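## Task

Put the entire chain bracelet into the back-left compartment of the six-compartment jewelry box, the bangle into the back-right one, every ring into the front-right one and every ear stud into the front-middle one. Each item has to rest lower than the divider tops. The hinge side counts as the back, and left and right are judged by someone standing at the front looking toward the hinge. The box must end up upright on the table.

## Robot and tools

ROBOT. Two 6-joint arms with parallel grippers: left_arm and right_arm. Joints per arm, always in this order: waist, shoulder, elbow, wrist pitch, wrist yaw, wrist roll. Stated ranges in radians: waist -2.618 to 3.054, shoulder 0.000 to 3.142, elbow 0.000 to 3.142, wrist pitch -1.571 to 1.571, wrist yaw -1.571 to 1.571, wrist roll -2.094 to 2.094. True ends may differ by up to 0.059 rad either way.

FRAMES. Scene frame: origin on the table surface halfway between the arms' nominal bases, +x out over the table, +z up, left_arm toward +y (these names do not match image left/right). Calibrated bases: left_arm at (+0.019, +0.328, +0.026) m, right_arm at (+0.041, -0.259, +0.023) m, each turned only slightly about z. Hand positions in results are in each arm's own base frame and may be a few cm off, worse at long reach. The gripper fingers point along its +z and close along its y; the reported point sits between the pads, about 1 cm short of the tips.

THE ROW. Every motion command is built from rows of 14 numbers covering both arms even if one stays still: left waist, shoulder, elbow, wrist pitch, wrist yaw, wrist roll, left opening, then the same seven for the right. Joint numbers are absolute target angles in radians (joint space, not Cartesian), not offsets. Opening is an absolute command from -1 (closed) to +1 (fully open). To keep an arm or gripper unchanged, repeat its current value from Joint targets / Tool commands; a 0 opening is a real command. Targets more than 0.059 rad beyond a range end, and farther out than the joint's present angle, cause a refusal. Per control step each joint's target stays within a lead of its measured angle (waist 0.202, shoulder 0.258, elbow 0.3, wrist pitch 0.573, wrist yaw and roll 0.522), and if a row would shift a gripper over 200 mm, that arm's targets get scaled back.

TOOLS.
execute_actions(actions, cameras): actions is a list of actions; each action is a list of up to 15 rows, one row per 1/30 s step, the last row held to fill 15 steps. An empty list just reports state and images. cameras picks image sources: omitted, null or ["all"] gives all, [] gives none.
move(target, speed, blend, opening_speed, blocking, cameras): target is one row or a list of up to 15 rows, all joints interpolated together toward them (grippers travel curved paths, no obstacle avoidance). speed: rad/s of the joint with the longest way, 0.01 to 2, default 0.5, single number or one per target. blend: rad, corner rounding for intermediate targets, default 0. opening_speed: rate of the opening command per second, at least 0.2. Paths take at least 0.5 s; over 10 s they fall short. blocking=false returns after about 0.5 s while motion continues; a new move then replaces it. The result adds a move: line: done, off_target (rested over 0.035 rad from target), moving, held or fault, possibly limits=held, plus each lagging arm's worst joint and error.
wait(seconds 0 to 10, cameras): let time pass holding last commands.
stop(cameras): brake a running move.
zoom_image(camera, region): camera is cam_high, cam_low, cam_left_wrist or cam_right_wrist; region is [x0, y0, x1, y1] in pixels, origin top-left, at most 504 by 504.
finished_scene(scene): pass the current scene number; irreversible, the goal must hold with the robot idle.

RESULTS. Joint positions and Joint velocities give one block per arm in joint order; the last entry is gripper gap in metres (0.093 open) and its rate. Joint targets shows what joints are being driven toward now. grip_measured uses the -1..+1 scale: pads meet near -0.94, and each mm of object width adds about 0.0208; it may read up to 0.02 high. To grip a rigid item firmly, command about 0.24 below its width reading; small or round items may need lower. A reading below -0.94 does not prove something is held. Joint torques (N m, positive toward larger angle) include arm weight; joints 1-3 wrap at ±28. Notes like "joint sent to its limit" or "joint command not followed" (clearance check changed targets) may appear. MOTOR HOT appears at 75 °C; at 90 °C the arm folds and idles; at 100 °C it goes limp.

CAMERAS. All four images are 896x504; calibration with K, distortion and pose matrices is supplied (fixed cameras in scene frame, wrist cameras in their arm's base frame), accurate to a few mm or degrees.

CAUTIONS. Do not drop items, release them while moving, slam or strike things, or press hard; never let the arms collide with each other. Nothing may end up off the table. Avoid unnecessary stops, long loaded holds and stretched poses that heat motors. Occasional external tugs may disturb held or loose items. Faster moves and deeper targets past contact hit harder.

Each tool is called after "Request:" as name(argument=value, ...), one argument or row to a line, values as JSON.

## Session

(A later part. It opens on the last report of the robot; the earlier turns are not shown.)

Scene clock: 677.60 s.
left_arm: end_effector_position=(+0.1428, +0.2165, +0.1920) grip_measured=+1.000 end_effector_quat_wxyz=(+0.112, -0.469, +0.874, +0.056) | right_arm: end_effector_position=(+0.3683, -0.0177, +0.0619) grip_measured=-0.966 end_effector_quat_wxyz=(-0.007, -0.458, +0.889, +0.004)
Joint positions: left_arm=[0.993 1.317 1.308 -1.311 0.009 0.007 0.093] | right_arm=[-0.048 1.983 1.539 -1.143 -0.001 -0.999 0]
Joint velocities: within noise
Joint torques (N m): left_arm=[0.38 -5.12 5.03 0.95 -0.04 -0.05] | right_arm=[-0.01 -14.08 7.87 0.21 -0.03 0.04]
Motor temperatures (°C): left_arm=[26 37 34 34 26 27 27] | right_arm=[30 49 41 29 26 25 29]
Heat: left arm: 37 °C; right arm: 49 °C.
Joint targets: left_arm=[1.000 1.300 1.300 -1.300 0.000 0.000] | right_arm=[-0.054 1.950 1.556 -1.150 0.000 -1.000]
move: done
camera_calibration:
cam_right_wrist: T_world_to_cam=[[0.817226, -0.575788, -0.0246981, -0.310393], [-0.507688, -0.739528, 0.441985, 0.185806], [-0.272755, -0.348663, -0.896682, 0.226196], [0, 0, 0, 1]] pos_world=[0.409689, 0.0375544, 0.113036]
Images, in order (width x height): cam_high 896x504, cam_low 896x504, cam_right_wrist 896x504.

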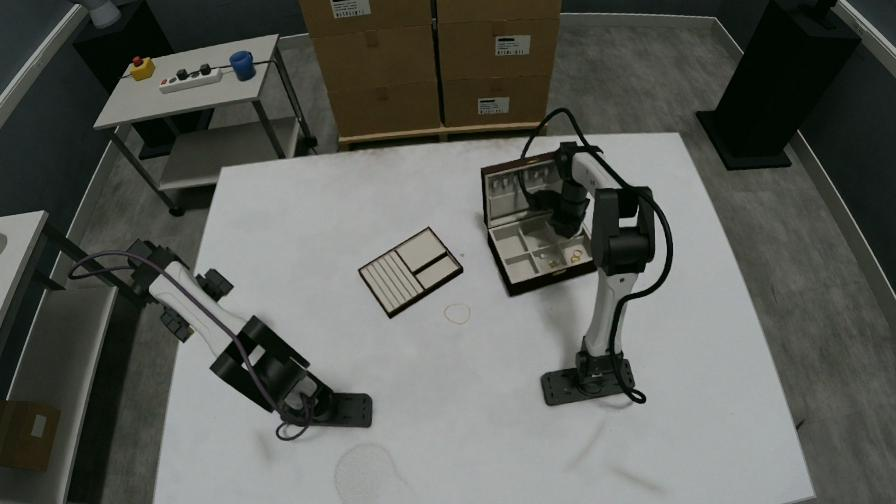

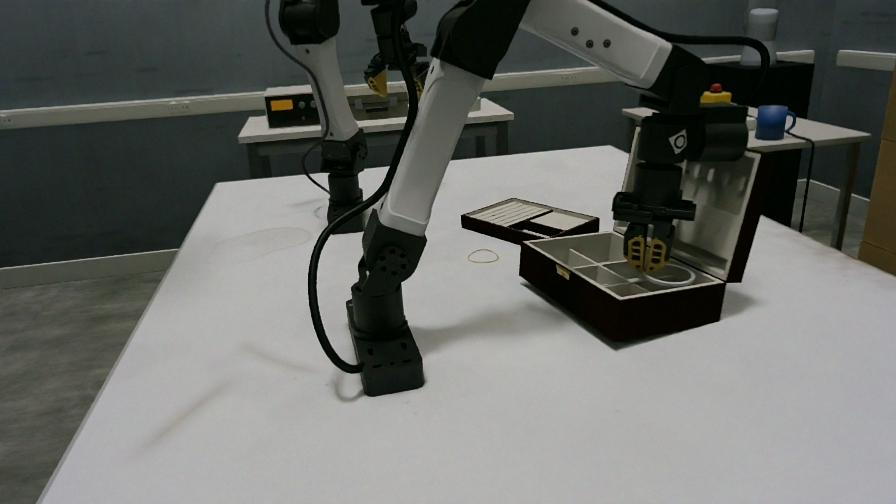

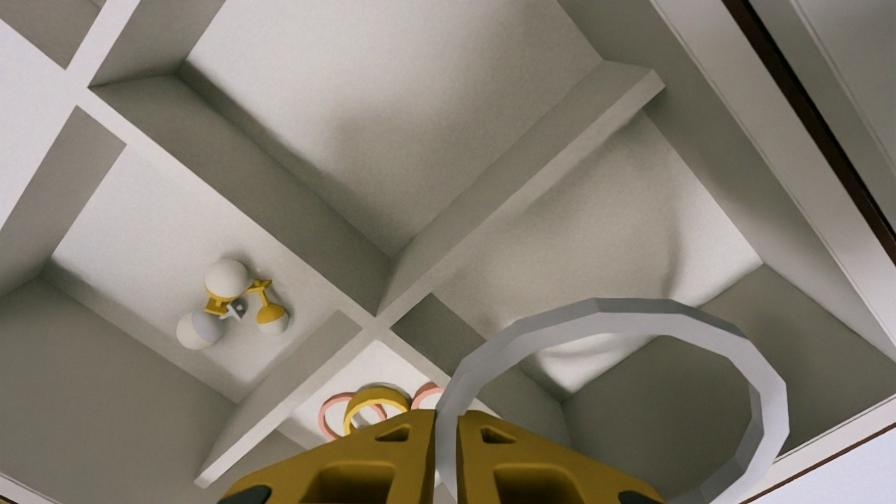

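Request:
move(
  target=[
    [1.0,1.3,1.3,-1.3,0,0,1,-0.054,1.80,1.51,-1.25,0,-1.0,-1],
  ],
  speed=0.07,
  cameras=["cam_high","cam_low","cam_right_wrist"],
)

Request:
zoom_image(
  camera="cam_low",
  region=[500, 100, 790, 360],
)

Request:
zoom_image(
  camera="cam_high",
  region=[440, 100, 640, 310],
)

Scene clock: 699.00 s.
left_arm: end_effector_position=(+0.1428, +0.2165, +0.1920) grip_measured=+1.000 end_effector_quat_wxyz=(+0.112, -0.469, +0.874, +0.056) | right_arm: end_effector_position=(+0.3450, -0.0167, +0.1078) grip_measured=-0.966 end_effector_quat_wxyz=(+0.011, -0.457, +0.889, -0.006)
Joint positions: left_arm=[0.993 1.317 1.308 -1.311 0.009 0.007 0.093] | right_arm=[-0.049 1.831 1.518 -1.233 -0.001 -0.999 0]
Joint velocities: within noise
Joint torques (N m): left_arm=[0.38 -5.14 5.01 0.95 -0.04 -0.05] | right_arm=[0.05 -12.64 5.63 0.21 -0.03 0.04]
Motor temperatures (°C): left_arm=[26 37 34 34 26 27 27] | right_arm=[30 53 42 29 26 25 29]
Heat: left arm: 37 °C; right arm: 53 °C.
Joint targets: left_arm=[1.000 1.300 1.300 -1.300 0.000 0.000] | right_arm=[-0.054 1.800 1.510 -1.250 0.000 -1.000]
move: done
camera_calibration:
cam_right_wrist: T_world_to_cam=[[0.81731, -0.576115, 0.0097699, -0.293372], [-0.525592, -0.738473, 0.422387, 0.162717], [-0.236128, -0.350356, -0.906363, 0.249733], [0, 0, 0, 1]] pos_world=[0.384267, 0.0386417, 0.160486]
Images, in order (width x height): cam_high 896x504, cam_low 896x504, cam_right_wrist 896x504.

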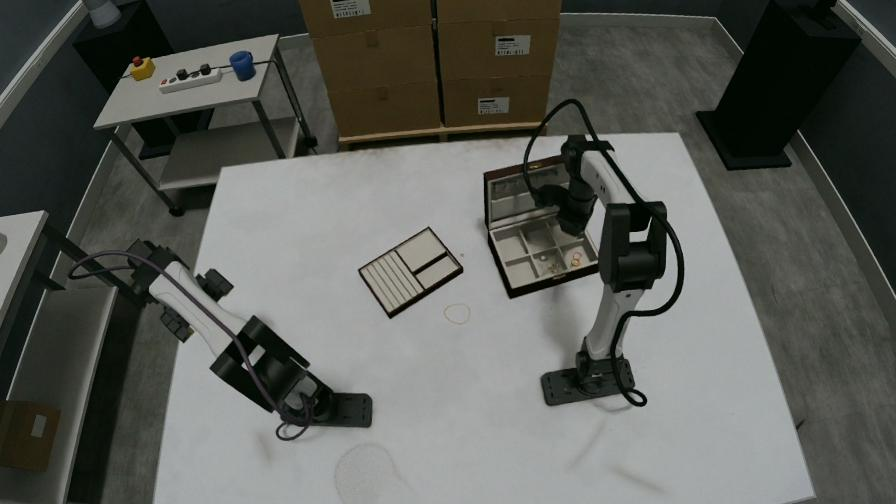

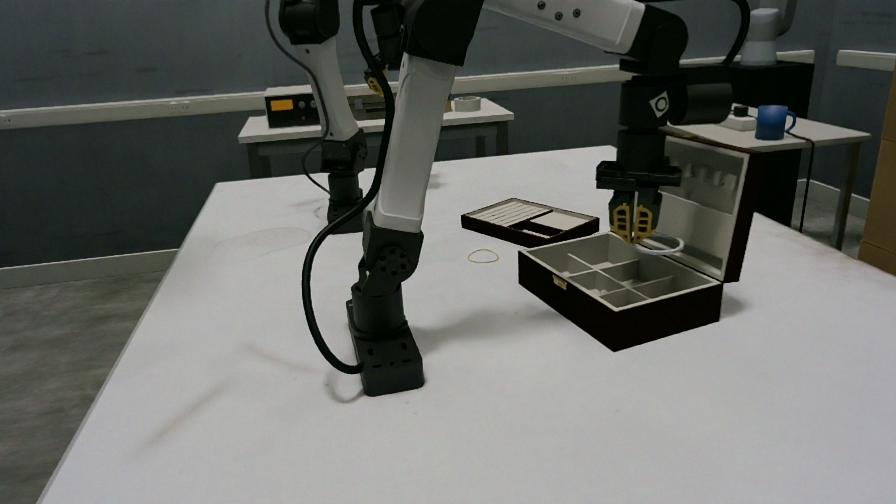

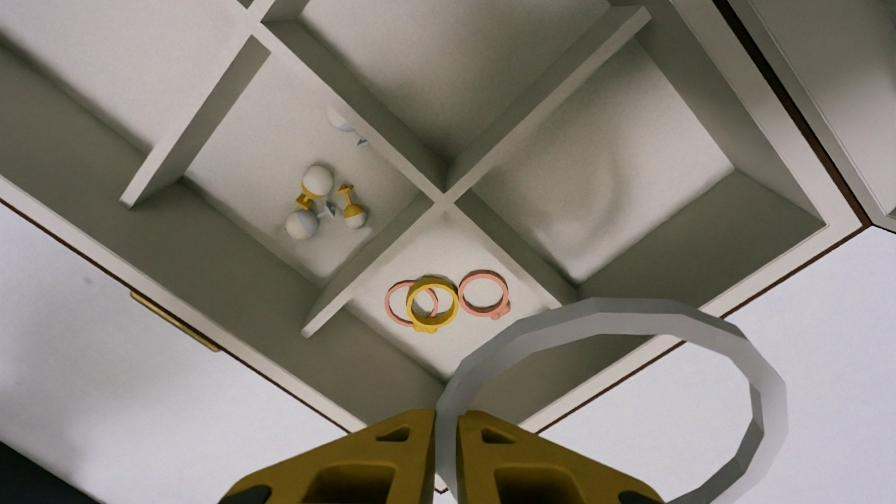

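Scaled by 1.738 from the camera's 896x504 image, which has a finer 1280x720 frame.

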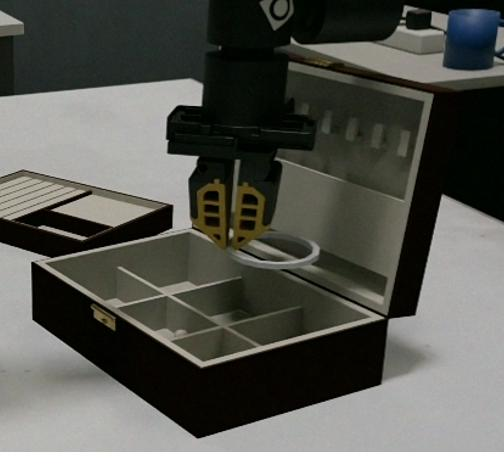

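Scaled by 2.400 from the camera's 896x504 image, which has a finer 1280x720 frame.

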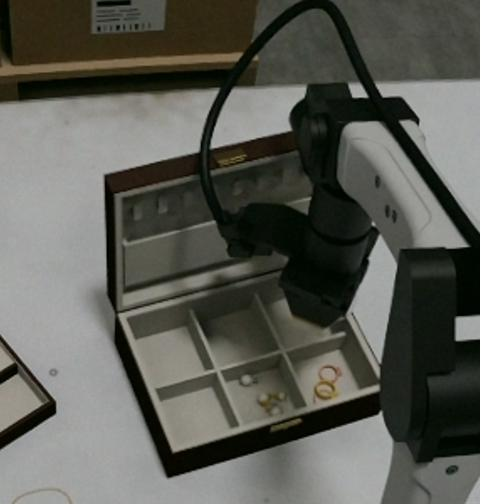

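Request:
move(
  target=[
    [1.0,1.3,1.3,-1.3,0,0,1,0.3,1.639,1.369,-1.29,0,-0.7,-1],
    [1.0,1.3,1.3,-1.3,0,0,1,1.09,1.45,0.85,-0.97,0,0,-1],
    [1.0,1.3,1.3,-1.3,0,0,1,1.09,1.555,0.699,-0.685,0,0,-1],
    [1.0,1.3,1.3,-1.3,0,0,1,1.09,1.555,0.699,-0.685,0,0,-0.4],
    [1.0,1.3,1.3,-1.3,0,0,1,1.09,1.465,0.8,-0.895,0,0,-0.4],
    [1.0,1.3,1.3,-1.3,0,0,1,0.825,1.465,0.8,-0.895,0,0,-0.4],
  ],
  speed=[0.6,0.7,0.25,0.5,0.4,0.5],
  blend=[0.15,0.02,0,0,0,0],
  opening_speed=0.8,
  cameras=["cam_low","cam_right_wrist"],
)

Scene clock: 737.03 s.
left_arm: end_effector_position=(+0.1428, +0.2165, +0.1920) grip_measured=+1.000 end_effector_quat_wxyz=(+0.112, -0.469, +0.874, +0.056) | right_arm: end_effector_position=(+0.1505, +0.1626, +0.0226) grip_measured=-0.402 end_effector_quat_wxyz=(-0.001, -0.408, +0.913, -0.004)
Joint positions: left_arm=[0.993 1.317 1.308 -1.311 0.009 0.007 0.093] | right_arm=[0.829 1.481 0.783 -0.878 0.006 -0.012 0.026]
Joint velocities: within noise
Joint torques (N m): left_arm=[0.39 -5.14 5.01 0.95 -0.05 -0.05] | right_arm=[0.14 -6.93 7.35 0.17 -0.04 0.17]
Motor temperatures (°C): left_arm=[26 37 34 34 26 27 27] | right_arm=[30 54 41 29 26 25 29]
Heat: left arm: 37 °C; right arm: 54 °C.
Joint targets: left_arm=[1.000 1.300 1.300 -1.300 0.000 0.000] | right_arm=[0.825 1.465 0.800 -0.895 0.000 0.000]
move: done; target 4's new numbers were sent with right_arm's wrist pitch 0.045 rad from that target
camera_calibration:
cam_right_wrist: T_world_to_cam=[[0.749476, -0.662018, -0.00424258, -0.00571348], [-0.593519, -0.674739, 0.438705, 0.228401], [-0.293293, -0.326281, -0.898621, 0.193968], [0, 0, 0, 1]] pos_world=[0.196732, 0.213617, 0.0740793]
Images, in order (width x height): cam_low 896x504, cam_right_wrist 896x504.

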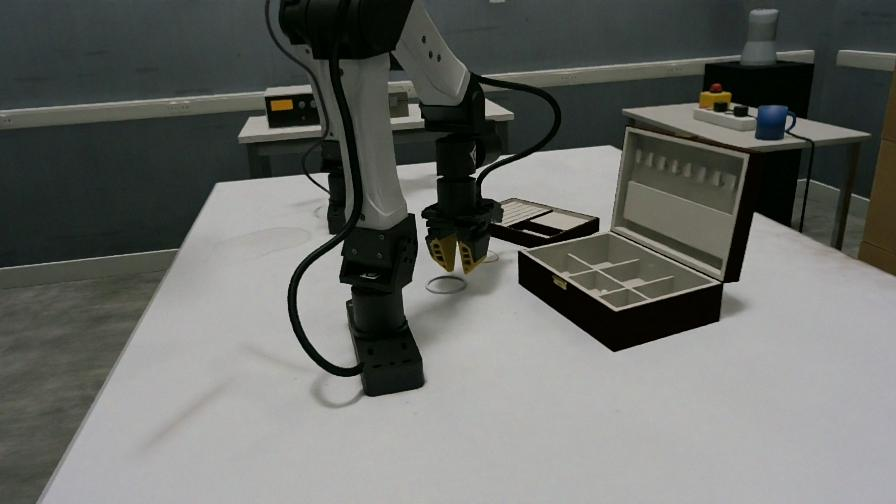

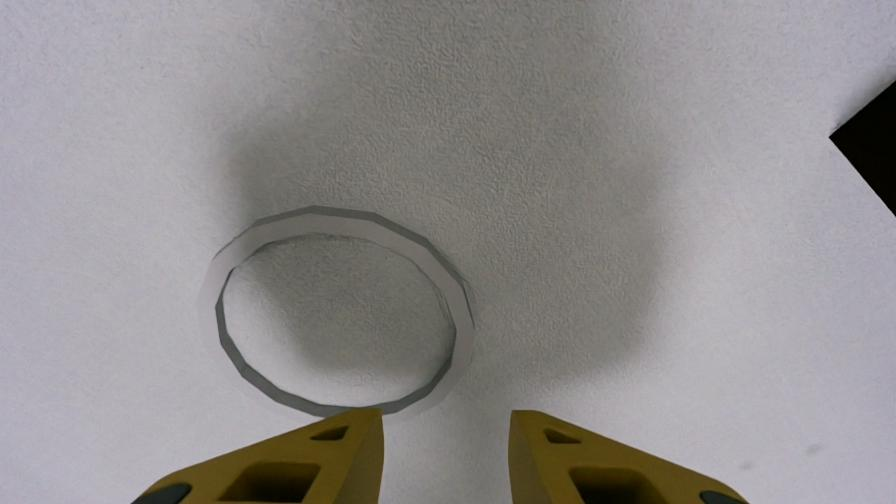

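Request:
move(
  target=[
    [1.0,1.3,1.3,-1.3,0,0,1,0.80,1.575,0.71,-0.685,0,0,-0.4],
    [1.0,1.3,1.3,-1.3,0,0,1,0.80,1.575,0.71,-0.685,0,0,-1],
    [1.0,1.3,1.3,-1.3,0,0,1,0.80,1.4,1.1,-1.27,0,0,-1],
    [1.0,1.3,1.3,-1.3,0,0,1,0.4,1.639,1.369,-1.29,0,1.0,-1],
    [1.0,1.3,1.3,-1.3,0,0,1,-0.043,1.947,1.722,-1.325,0,2.057,-1],
  ],
  speed=[0.3,0.5,0.5,0.7,0.7],
  blend=[0,0,0.1,0.15,0],
  opening_speed=0.8,
  cameras=["cam_low","cam_right_wrist","cam_high"],
)

Request:
zoom_image(
  camera="cam_low",
  region=[500, 100, 790, 360],
)

Scene clock: 779.13 s.
left_arm: end_effector_position=(+0.1428, +0.2165, +0.1920) grip_measured=+1.000 end_effector_quat_wxyz=(+0.112, -0.469, +0.874, +0.056) | right_arm: end_effector_position=(+0.3725, -0.0154, +0.1196) grip_measured=-0.966 end_effector_quat_wxyz=(+0.006, +0.864, +0.503, +0.013)
Joint positions: left_arm=[0.993 1.317 1.308 -1.311 0.009 0.007 0.093] | right_arm=[-0.044 1.934 1.7 -1.309 -0.005 2.044 0]
Joint velocities: within noise
Joint torques (N m): left_arm=[0.38 -5.14 5.01 0.95 -0.04 -0.05] | right_arm=[0.51 -9.43 8.47 0.11 0.12 0.21]
Motor temperatures (°C): left_arm=[26 37 34 34 26 27 27] | right_arm=[30 49 41 28 26 25 28]
Heat: left arm: 37 °C; right arm: 49 °C.
Joint targets: left_arm=[1.000 1.300 1.300 -1.300 0.000 0.000] | right_arm=[-0.043 1.947 1.722 -1.325 0.000 2.057]
move: done; target 2's new numbers were sent with right_arm's wrist pitch 0.057 rad from that target
camera_calibration:
cam_right_wrist: T_world_to_cam=[[-0.872051, 0.488267, -0.0335019, 0.335695], [0.423105, 0.786536, 0.449826, -0.160031], [0.245986, 0.378097, -0.892488, 0.0973715], [0, 0, 0, 1]] pos_world=[0.336501, -0.0748541, 0.170136]
Images, in order (width x height): cam_high 896x504, cam_low 896x504, cam_right_wrist 896x504.

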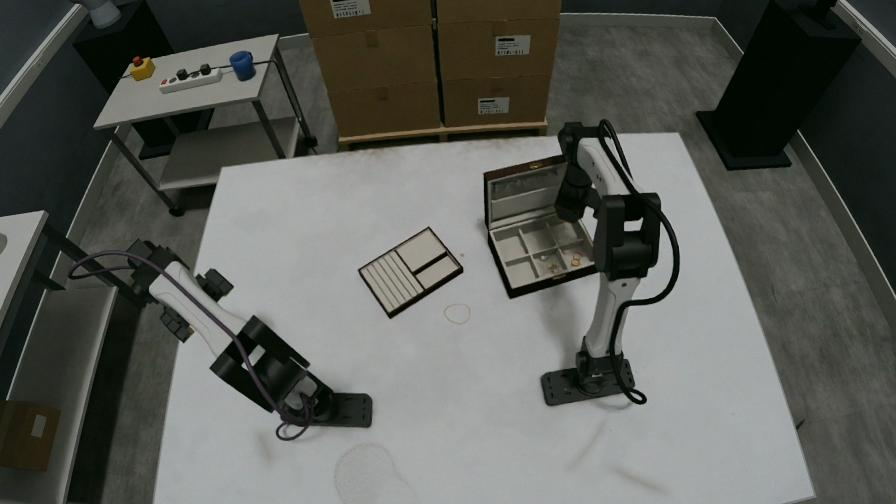

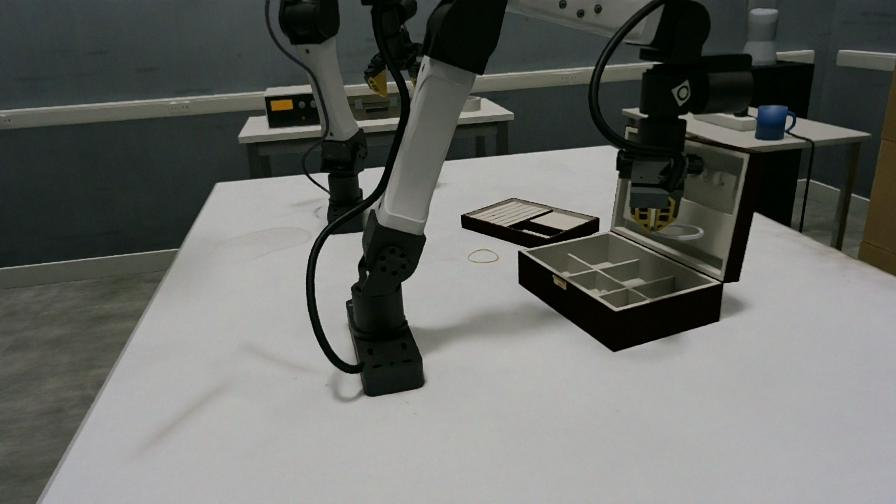

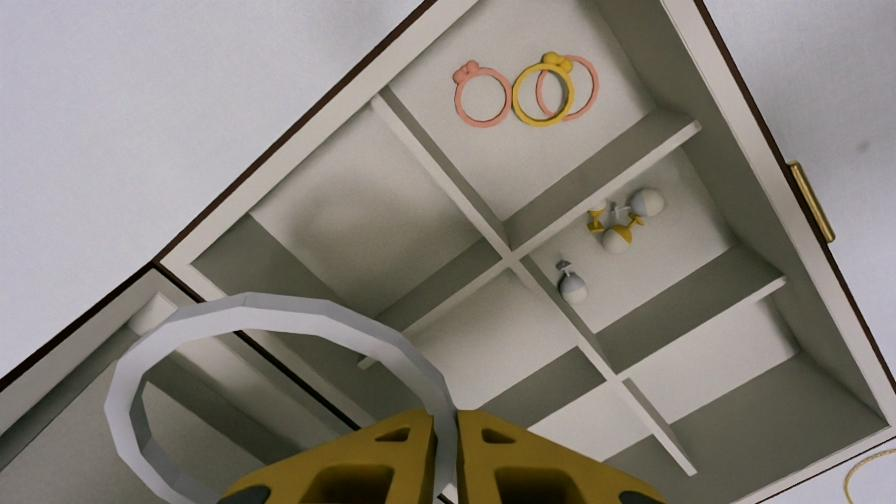

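Scaled by 1.738 from the camera's 896x504 image, which has a finer 1280x720 frame.

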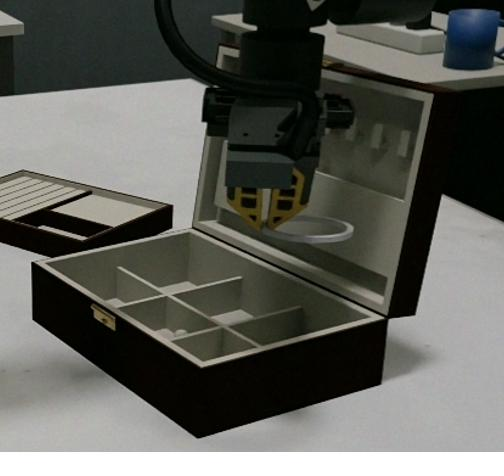

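Request:
move(
  target=[
    [1.0,1.3,1.3,-1.3,0,0,1,-0.032,1.994,1.508,-1.08,0,2.069,-1],
  ],
  speed=0.25,
  cameras=["cam_low","cam_right_wrist"],
)

Request:
zoom_image(
  camera="cam_low",
  region=[500, 100, 790, 360],
)

Scene clock: 799.50 s.
left_arm: end_effector_position=(+0.1428, +0.2165, +0.1920) grip_measured=+1.000 end_effector_quat_wxyz=(+0.112, -0.469, +0.874, +0.056) | right_arm: end_effector_position=(+0.3930, -0.0147, +0.0693) grip_measured=-0.966 end_effector_quat_wxyz=(+0.025, +0.865, +0.499, +0.043)
Joint positions: left_arm=[0.993 1.317 1.308 -1.311 0.009 0.007 0.093] | right_arm=[-0.039 1.964 1.537 -1.044 -0.005 2.057 0]
Joint velocities: within noise
Joint torques (N m): left_arm=[0.38 -5.12 5.01 0.95 -0.05 -0.05] | right_arm=[1.09 -8.17 3.62 0.09 0.12 0.19]
Motor temperatures (°C): left_arm=[26 37 34 34 26 27 27] | right_arm=[29 49 42 28 26 25 29]
Heat: left arm: 37 °C; right arm: 49 °C.
Joint targets: left_arm=[1.000 1.300 1.300 -1.300 0.000 0.000] | right_arm=[-0.032 1.994 1.508 -1.080 0.000 2.069]
move: off_target (right_arm); right_arm: the wrist pitch is farthest, 0.036 rad from its target
camera_calibration:
cam_right_wrist: T_world_to_cam=[[-0.863285, 0.49539, -0.0965767, 0.352499], [0.396676, 0.784264, 0.477052, -0.138132], [0.312068, 0.373522, -0.873553, 0.0198622], [0, 0, 0, 1]] pos_world=[0.352902, -0.0737114, 0.11729]
Images, in order (width x height): cam_low 896x504, cam_right_wrist 896x504.

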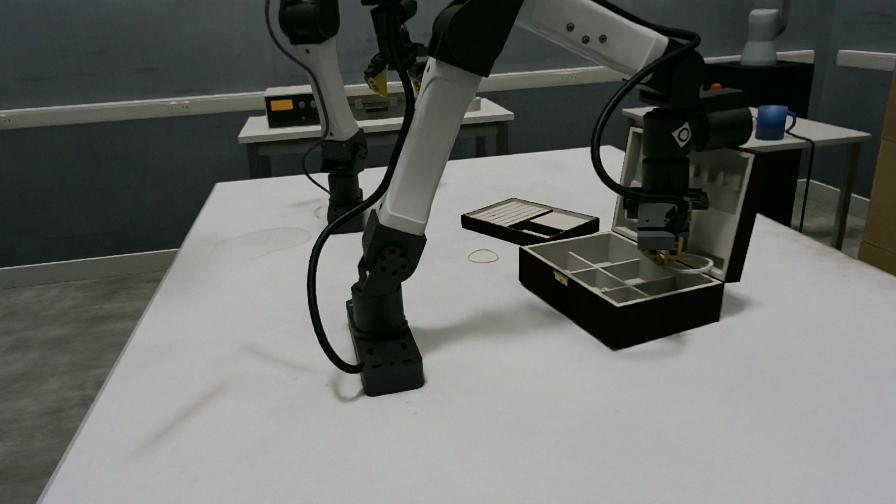

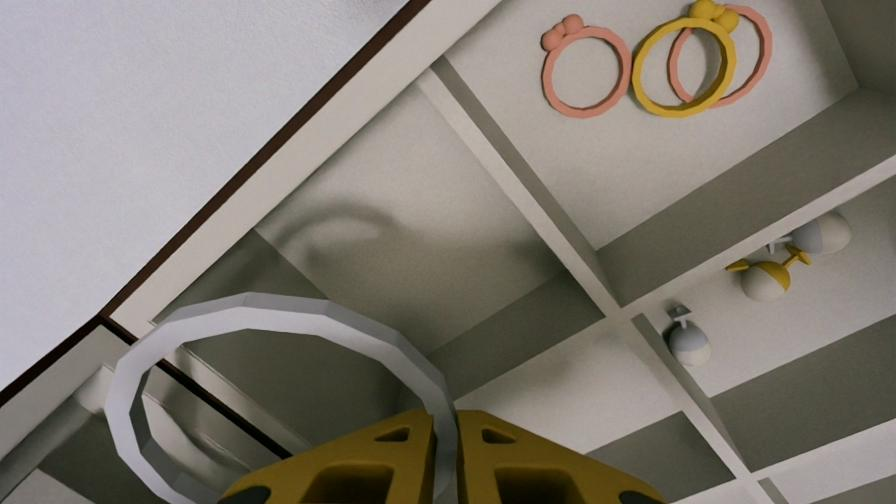

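Scaled by 1.738 from the camera's 896x504 image, which has a finer 1280x720 frame.

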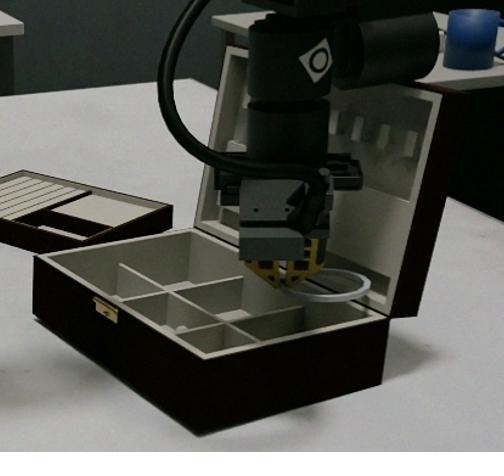

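Request:
move(
  target=[
    [1.0,1.3,1.3,-1.3,0,0,1,-0.036,1.660,1.293,-0.853,0,2.05,-1],
  ],
  speed=0.15,
  cameras=["cam_low","cam_right_wrist"],
)

Request:
zoom_image(
  camera="cam_low",
  region=[500, 100, 790, 360],
)

Scene clock: 897.63 s.
left_arm: end_effector_position=(+0.1428, +0.2165, +0.1920) grip_measured=+1.000 end_effector_quat_wxyz=(+0.112, -0.469, +0.874, +0.056) | right_arm: end_effector_position=(+0.3745, -0.0140, +0.1083) grip_measured=-0.966 end_effector_quat_wxyz=(+0.081, +0.856, +0.494, +0.133)
Joint positions: left_arm=[0.993 1.317 1.308 -1.311 0.009 0.007 0.093] | right_arm=[-0.039 1.687 1.301 -0.872 -0.005 2.057 0]
Joint velocities: within noise
Joint torques (N m): left_arm=[0.38 -5.12 5.01 0.95 -0.04 -0.05] | right_arm=[0.77 -11.28 6.13 1.08 0.11 -0.03]
Motor temperatures (°C): left_arm=[26 37 34 34 26 27 27] | right_arm=[29 51 38 28 26 25 29]
Heat: left arm: 37 °C; right arm: 51 °C.
Joint targets: left_arm=[1.000 1.300 1.300 -1.300 0.000 0.000] | right_arm=[-0.036 1.660 1.293 -0.853 0.000 2.050]
move: done
camera_calibration:
cam_right_wrist: T_world_to_cam=[[-0.823112, 0.49381, -0.280426, 0.344774], [0.287936, 0.788541, 0.543411, -0.116358], [0.489469, 0.366544, -0.791243, -0.0160423], [0, 0, 0, 1]] pos_world=[0.325144, -0.0726194, 0.147221]
Images, in order (width x height): cam_low 896x504, cam_right_wrist 896x504.

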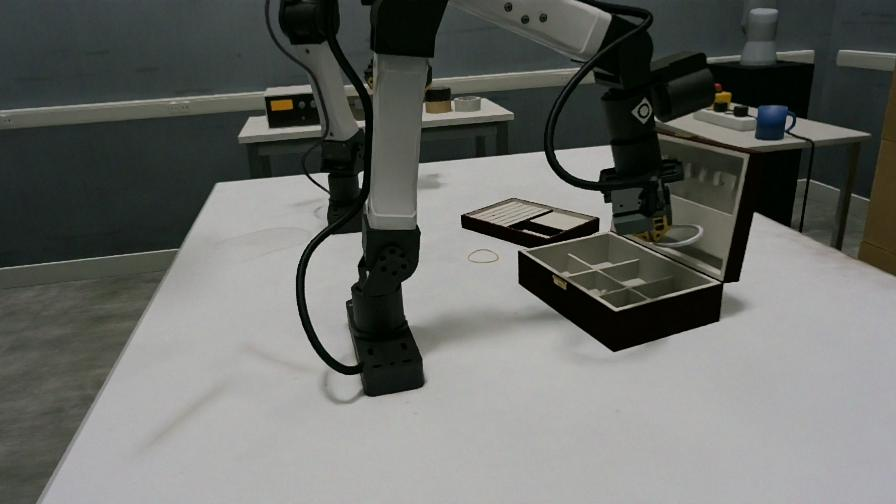

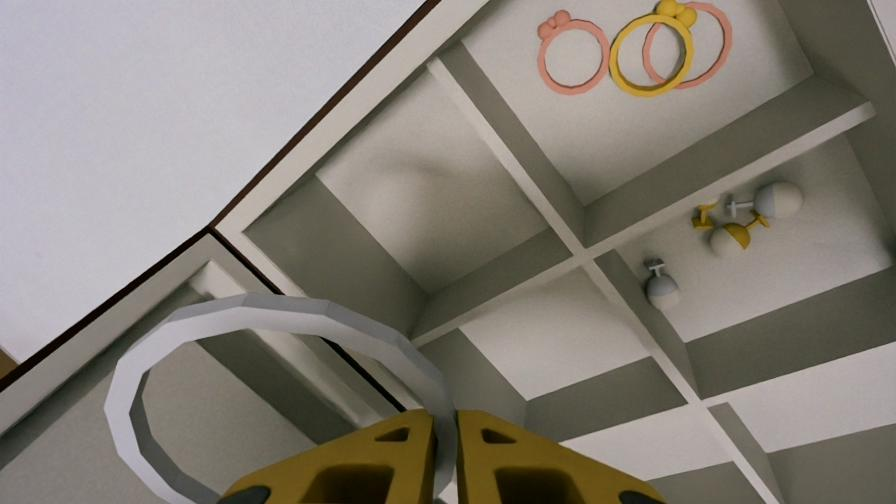

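Scaled by 1.738 from the camera's 896x504 image, which has a finer 1280x720 frame.

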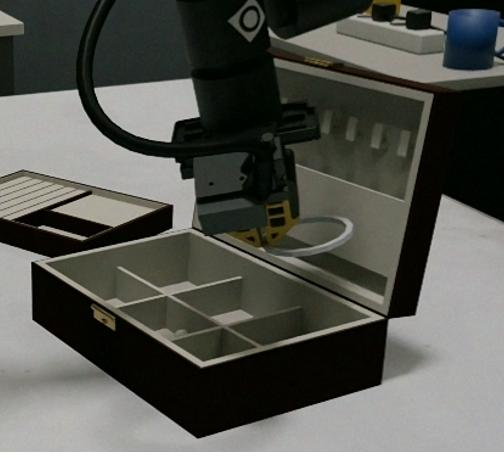

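Request:
move(
  target=[
    [1.0,1.3,1.3,-1.3,0,0,1,-0.036,1.812,1.262,-0.79,0,2.055,-1],
  ],
  speed=0.25,
  cameras=["cam_low","cam_right_wrist"],
)

Request:
zoom_image(
  camera="cam_low",
  region=[500, 100, 790, 360],
)

Scene clock: 912.13 s.
left_arm: end_effector_position=(+0.1428, +0.2165, +0.1920) grip_measured=+1.000 end_effector_quat_wxyz=(+0.112, -0.469, +0.874, +0.056) | right_arm: end_effector_position=(+0.3759, -0.0140, +0.0603) grip_measured=-0.966 end_effector_quat_wxyz=(+0.058, +0.861, +0.496, +0.096)
Joint positions: left_arm=[0.993 1.317 1.308 -1.311 0.009 0.007 0.093] | right_arm=[-0.039 1.804 1.267 -0.809 -0.005 2.057 0]
Joint velocities: within noise
Joint torques (N m): left_arm=[0.36 -5.12 5.01 0.95 -0.04 -0.05] | right_arm=[0.79 -8.69 6.04 0.89 0.11 0.03]
Motor temperatures (°C): left_arm=[26 37 34 34 26 27 27] | right_arm=[29 52 38 29 26 25 29]
Heat: left arm: 37 °C; right arm: 52 °C.
Joint targets: left_arm=[1.000 1.300 1.300 -1.300 0.000 0.000] | right_arm=[-0.036 1.812 1.262 -0.790 0.000 2.055]
move: done
camera_calibration:
cam_right_wrist: T_world_to_cam=[[-0.844351, 0.494646, -0.205905, 0.336063], [0.334332, 0.786716, 0.518941, -0.106647], [0.41868, 0.369328, -0.829641, -0.0257565], [0, 0, 0, 1]] pos_world=[0.330194, -0.0728181, 0.103172]
Images, in order (width x height): cam_low 896x504, cam_right_wrist 896x504.

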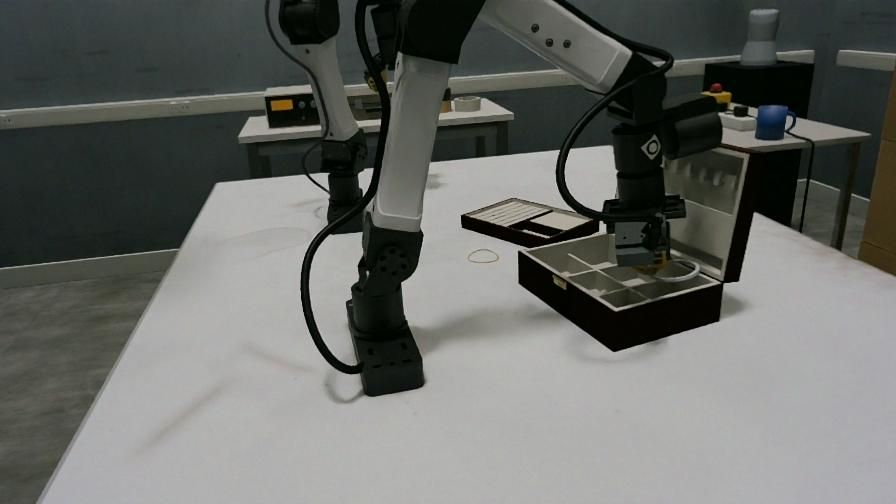

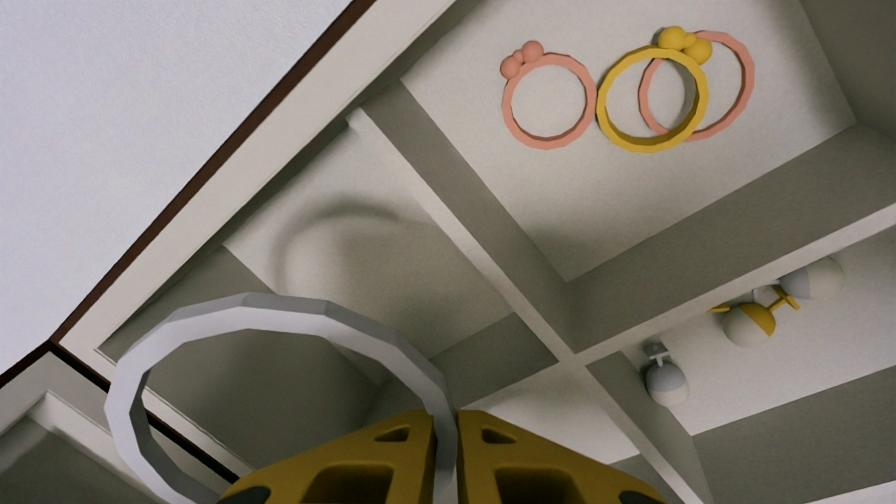

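Scaled by 1.738 from the camera's 896x504 image, which has a finer 1280x720 frame.

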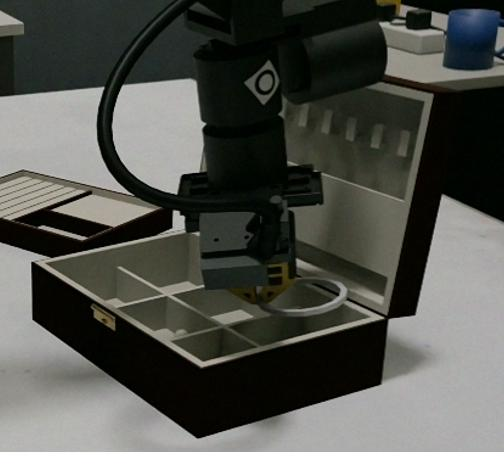

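Request:
move(
  target=[
    [1.0,1.3,1.3,-1.3,0,0,1,-0.035,1.865,1.174,-0.65,0,2.055,-1],
  ],
  speed=0.15,
  cameras=["cam_low","cam_right_wrist"],
)

Request:
zoom_image(
  camera="cam_low",
  region=[500, 100, 790, 360],
)

Scene clock: 929.30 s.
left_arm: end_effector_position=(+0.1428, +0.2165, +0.1920) grip_measured=+1.000 end_effector_quat_wxyz=(+0.112, -0.469, +0.874, +0.056) | right_arm: end_effector_position=(+0.3796, -0.0144, +0.0295) grip_measured=-0.966 end_effector_quat_wxyz=(+0.063, +0.860, +0.496, +0.103)
Joint positions: left_arm=[0.993 1.317 1.308 -1.311 0.009 0.007 0.093] | right_arm=[-0.039 1.844 1.184 -0.668 -0.003 2.057 0]
Joint velocities: within noise
Joint torques (N m): left_arm=[0.38 -5.12 5.01 0.95 -0.05 -0.05] | right_arm=[0.87 -7.69 5.3 0.95 0.11 0.02]
Motor temperatures (°C): left_arm=[26 37 34 34 26 27 27] | right_arm=[29 50 38 29 26 25 29]
Heat: left arm: 37 °C; right arm: 50 °C.
Joint targets: left_arm=[1.000 1.300 1.300 -1.300 0.000 0.000] | right_arm=[-0.035 1.865 1.174 -0.650 0.000 2.055]
move: done
camera_calibration:
cam_right_wrist: T_world_to_cam=[[-0.840355, 0.494475, -0.222029, 0.331969], [0.325306, 0.78774, 0.523108, -0.0882763], [0.433565, 0.36737, -0.822837, -0.0585305], [0, 0, 0, 1]] pos_world=[0.333066, -0.0731095, 0.0717239]
Images, in order (width x height): cam_low 896x504, cam_right_wrist 896x504.

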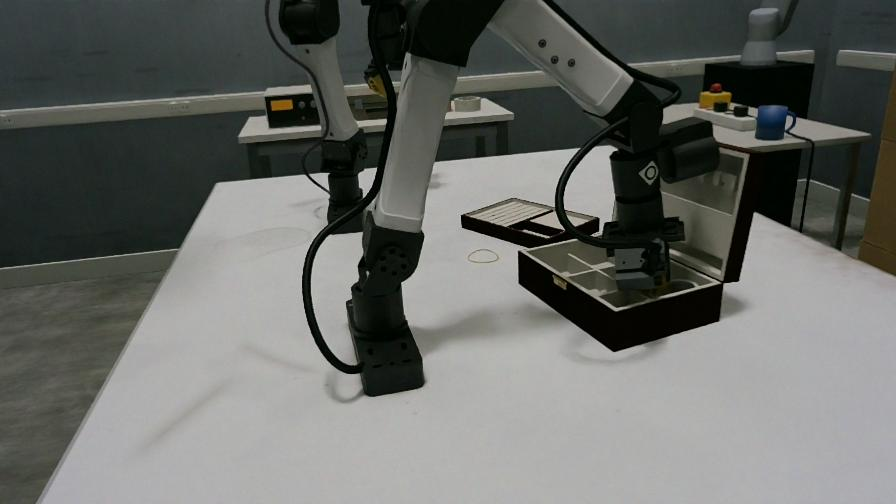

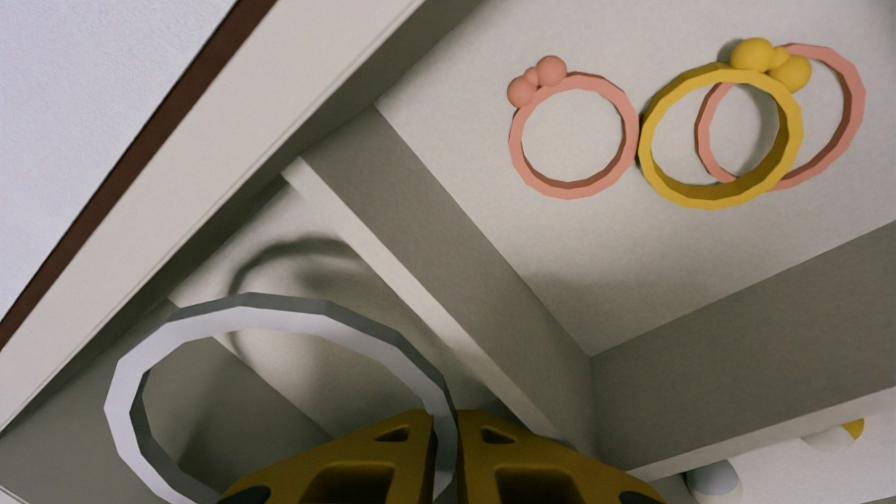

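Scaled by 1.738 from the camera's 896x504 image, which has a finer 1280x720 frame.

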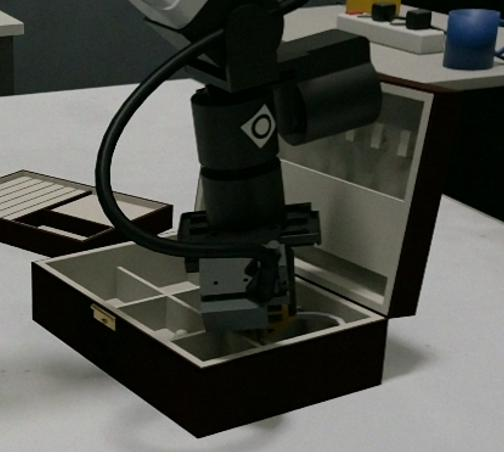

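Request:
move(
  target=[
    [1.0,1.3,1.3,-1.3,0,0,1,-0.035,1.866,1.125,-0.604,0,2.055,-1],
    [1.0,1.3,1.3,-1.3,0,0,1,-0.035,1.866,1.125,-0.604,0,2.055,-0.65],
  ],
  speed=0.15,
  opening_speed=0.3,
  cameras=["cam_low","cam_right_wrist"],
)

Request:
zoom_image(
  camera="cam_low",
  region=[500, 100, 790, 360],
)

Scene clock: 955.90 s.
left_arm: end_effector_position=(+0.1428, +0.2165, +0.1920) grip_measured=+1.000 end_effector_quat_wxyz=(+0.112, -0.469, +0.874, +0.056) | right_arm: end_effector_position=(+0.3846, -0.0174, +0.0279) grip_measured=-0.652 end_effector_quat_wxyz=(+0.080, +0.858, +0.494, +0.115)
Joint positions: left_arm=[0.993 1.317 1.308 -1.311 0.009 0.007 0.093] | right_arm=[-0.039 1.837 1.157 -0.609 0.013 2.057 0.014]
Joint velocities: within noise
Joint torques (N m): left_arm=[0.38 -5.12 5.01 0.95 -0.04 -0.05] | right_arm=[0.87 -6.84 3.28 0.9 -0.05 0.02]
Motor temperatures (°C): left_arm=[26 37 34 34 26 27 27] | right_arm=[29 49 39 29 26 25 29]
Heat: left arm: 37 °C; right arm: 49 °C.
Joint targets: left_arm=[1.000 1.300 1.300 -1.300 0.000 0.000] | right_arm=[-0.035 1.866 1.125 -0.604 0.000 2.055]
move: done
camera_calibration:
cam_right_wrist: T_world_to_cam=[[-0.829083, 0.493823, -0.262222, 0.334033], [0.308887, 0.795452, 0.521387, -0.0802271], [0.466058, 0.351276, -0.812031, -0.0739966], [0, 0, 0, 1]] pos_world=[0.336209, -0.0751429, 0.0693326]
Images, in order (width x height): cam_low 896x504, cam_right_wrist 896x504.

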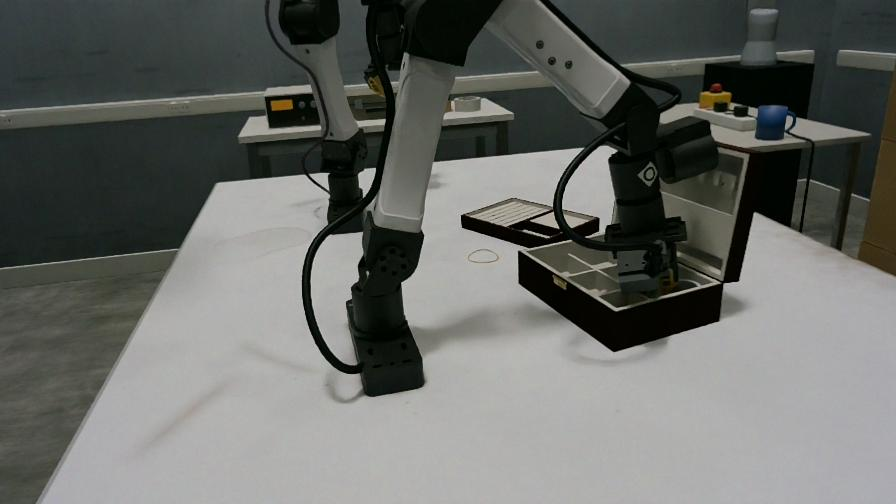

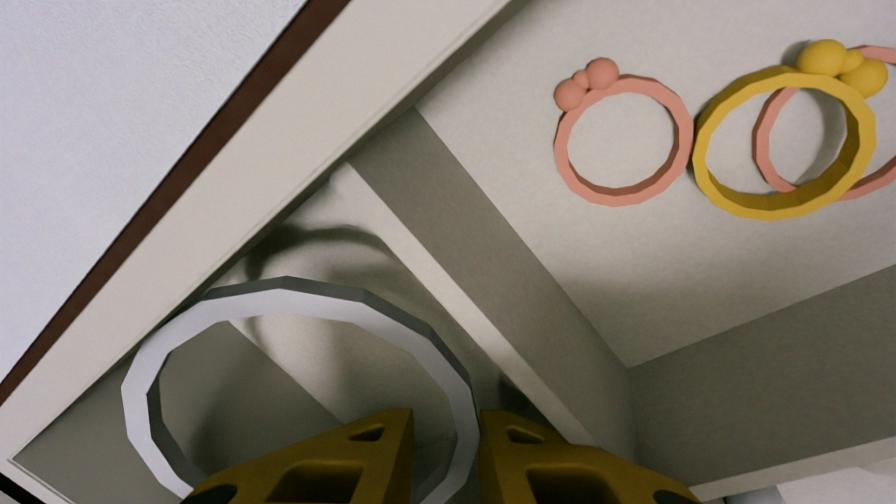

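Scaled by 1.738 from the camera's 896x504 image, which has a finer 1280x720 frame.

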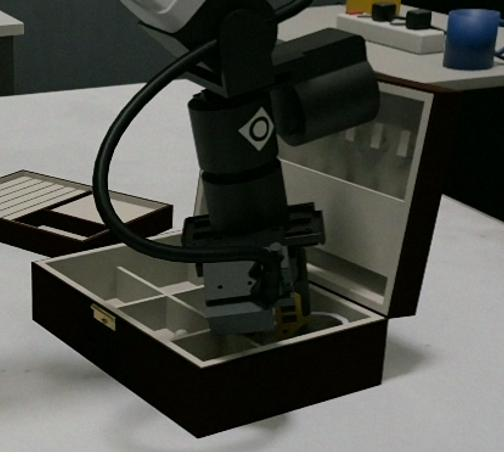

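Request:
move(
  target=[
    [1.0,1.3,1.3,-1.3,0,0,1,-0.036,1.77,1.27,-0.85,0,2.055,-0.6],
  ],
  speed=0.1,
  opening_speed=0.3,
  cameras=["cam_low","cam_right_wrist"],
)

Request:
zoom_image(
  camera="cam_low",
  region=[500, 100, 790, 360],
)

Scene clock: 967.83 s.
left_arm: end_effector_position=(+0.1428, +0.2165, +0.1920) grip_measured=+1.000 end_effector_quat_wxyz=(+0.112, -0.469, +0.874, +0.056) | right_arm: end_effector_position=(+0.3652, -0.0159, +0.0559) grip_measured=-0.602 end_effector_quat_wxyz=(+0.054, +0.863, +0.497, +0.078)
Joint positions: left_arm=[0.993 1.317 1.308 -1.311 0.009 0.007 0.093] | right_arm=[-0.039 1.799 1.249 -0.833 0.009 2.057 0.016]
Joint velocities: within noise
Joint torques (N m): left_arm=[0.38 -5.14 5.03 0.95 -0.04 -0.05] | right_arm=[0.77 -12.08 8.31 0.45 -0.01 0.03]
Motor temperatures (°C): left_arm=[26 37 34 34 26 27 27] | right_arm=[29 49 39 29 26 25 29]
Heat: left arm: 37 °C; right arm: 49 °C.
Joint targets: left_arm=[1.000 1.300 1.300 -1.300 0.000 0.000] | right_arm=[-0.036 1.770 1.270 -0.850 0.000 2.055]
move: done
camera_calibration:
cam_right_wrist: T_world_to_cam=[[-0.850023, 0.494717, -0.180873, 0.327627], [0.354965, 0.791689, 0.49722, -0.105554], [0.389179, 0.358445, -0.848562, -0.0125794], [0, 0, 0, 1]] pos_world=[0.320854, -0.0740076, 0.101068]
Images, in order (width x height): cam_low 896x504, cam_right_wrist 896x504.

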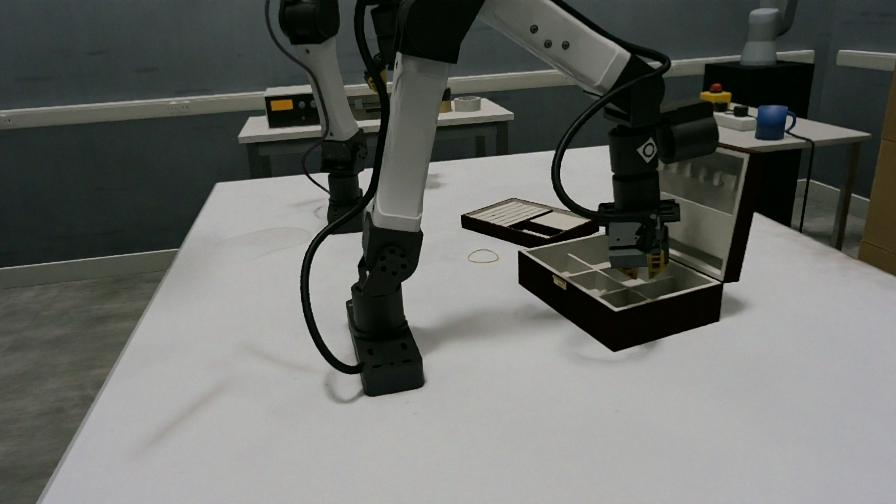

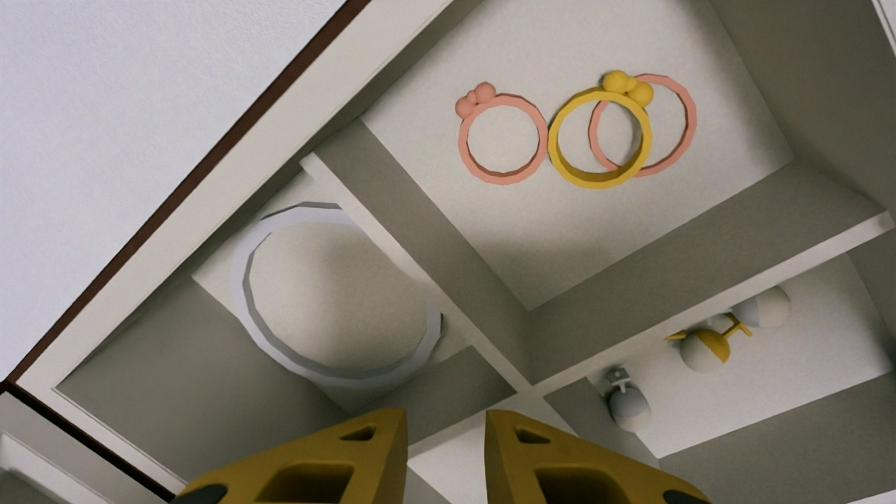

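Scaled by 1.738 from the camera's 896x504 image, which has a finer 1280x720 frame.

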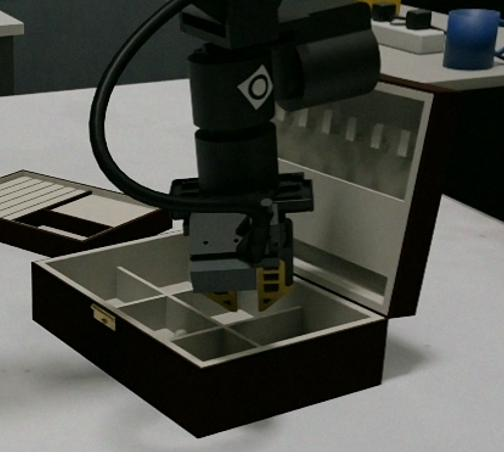

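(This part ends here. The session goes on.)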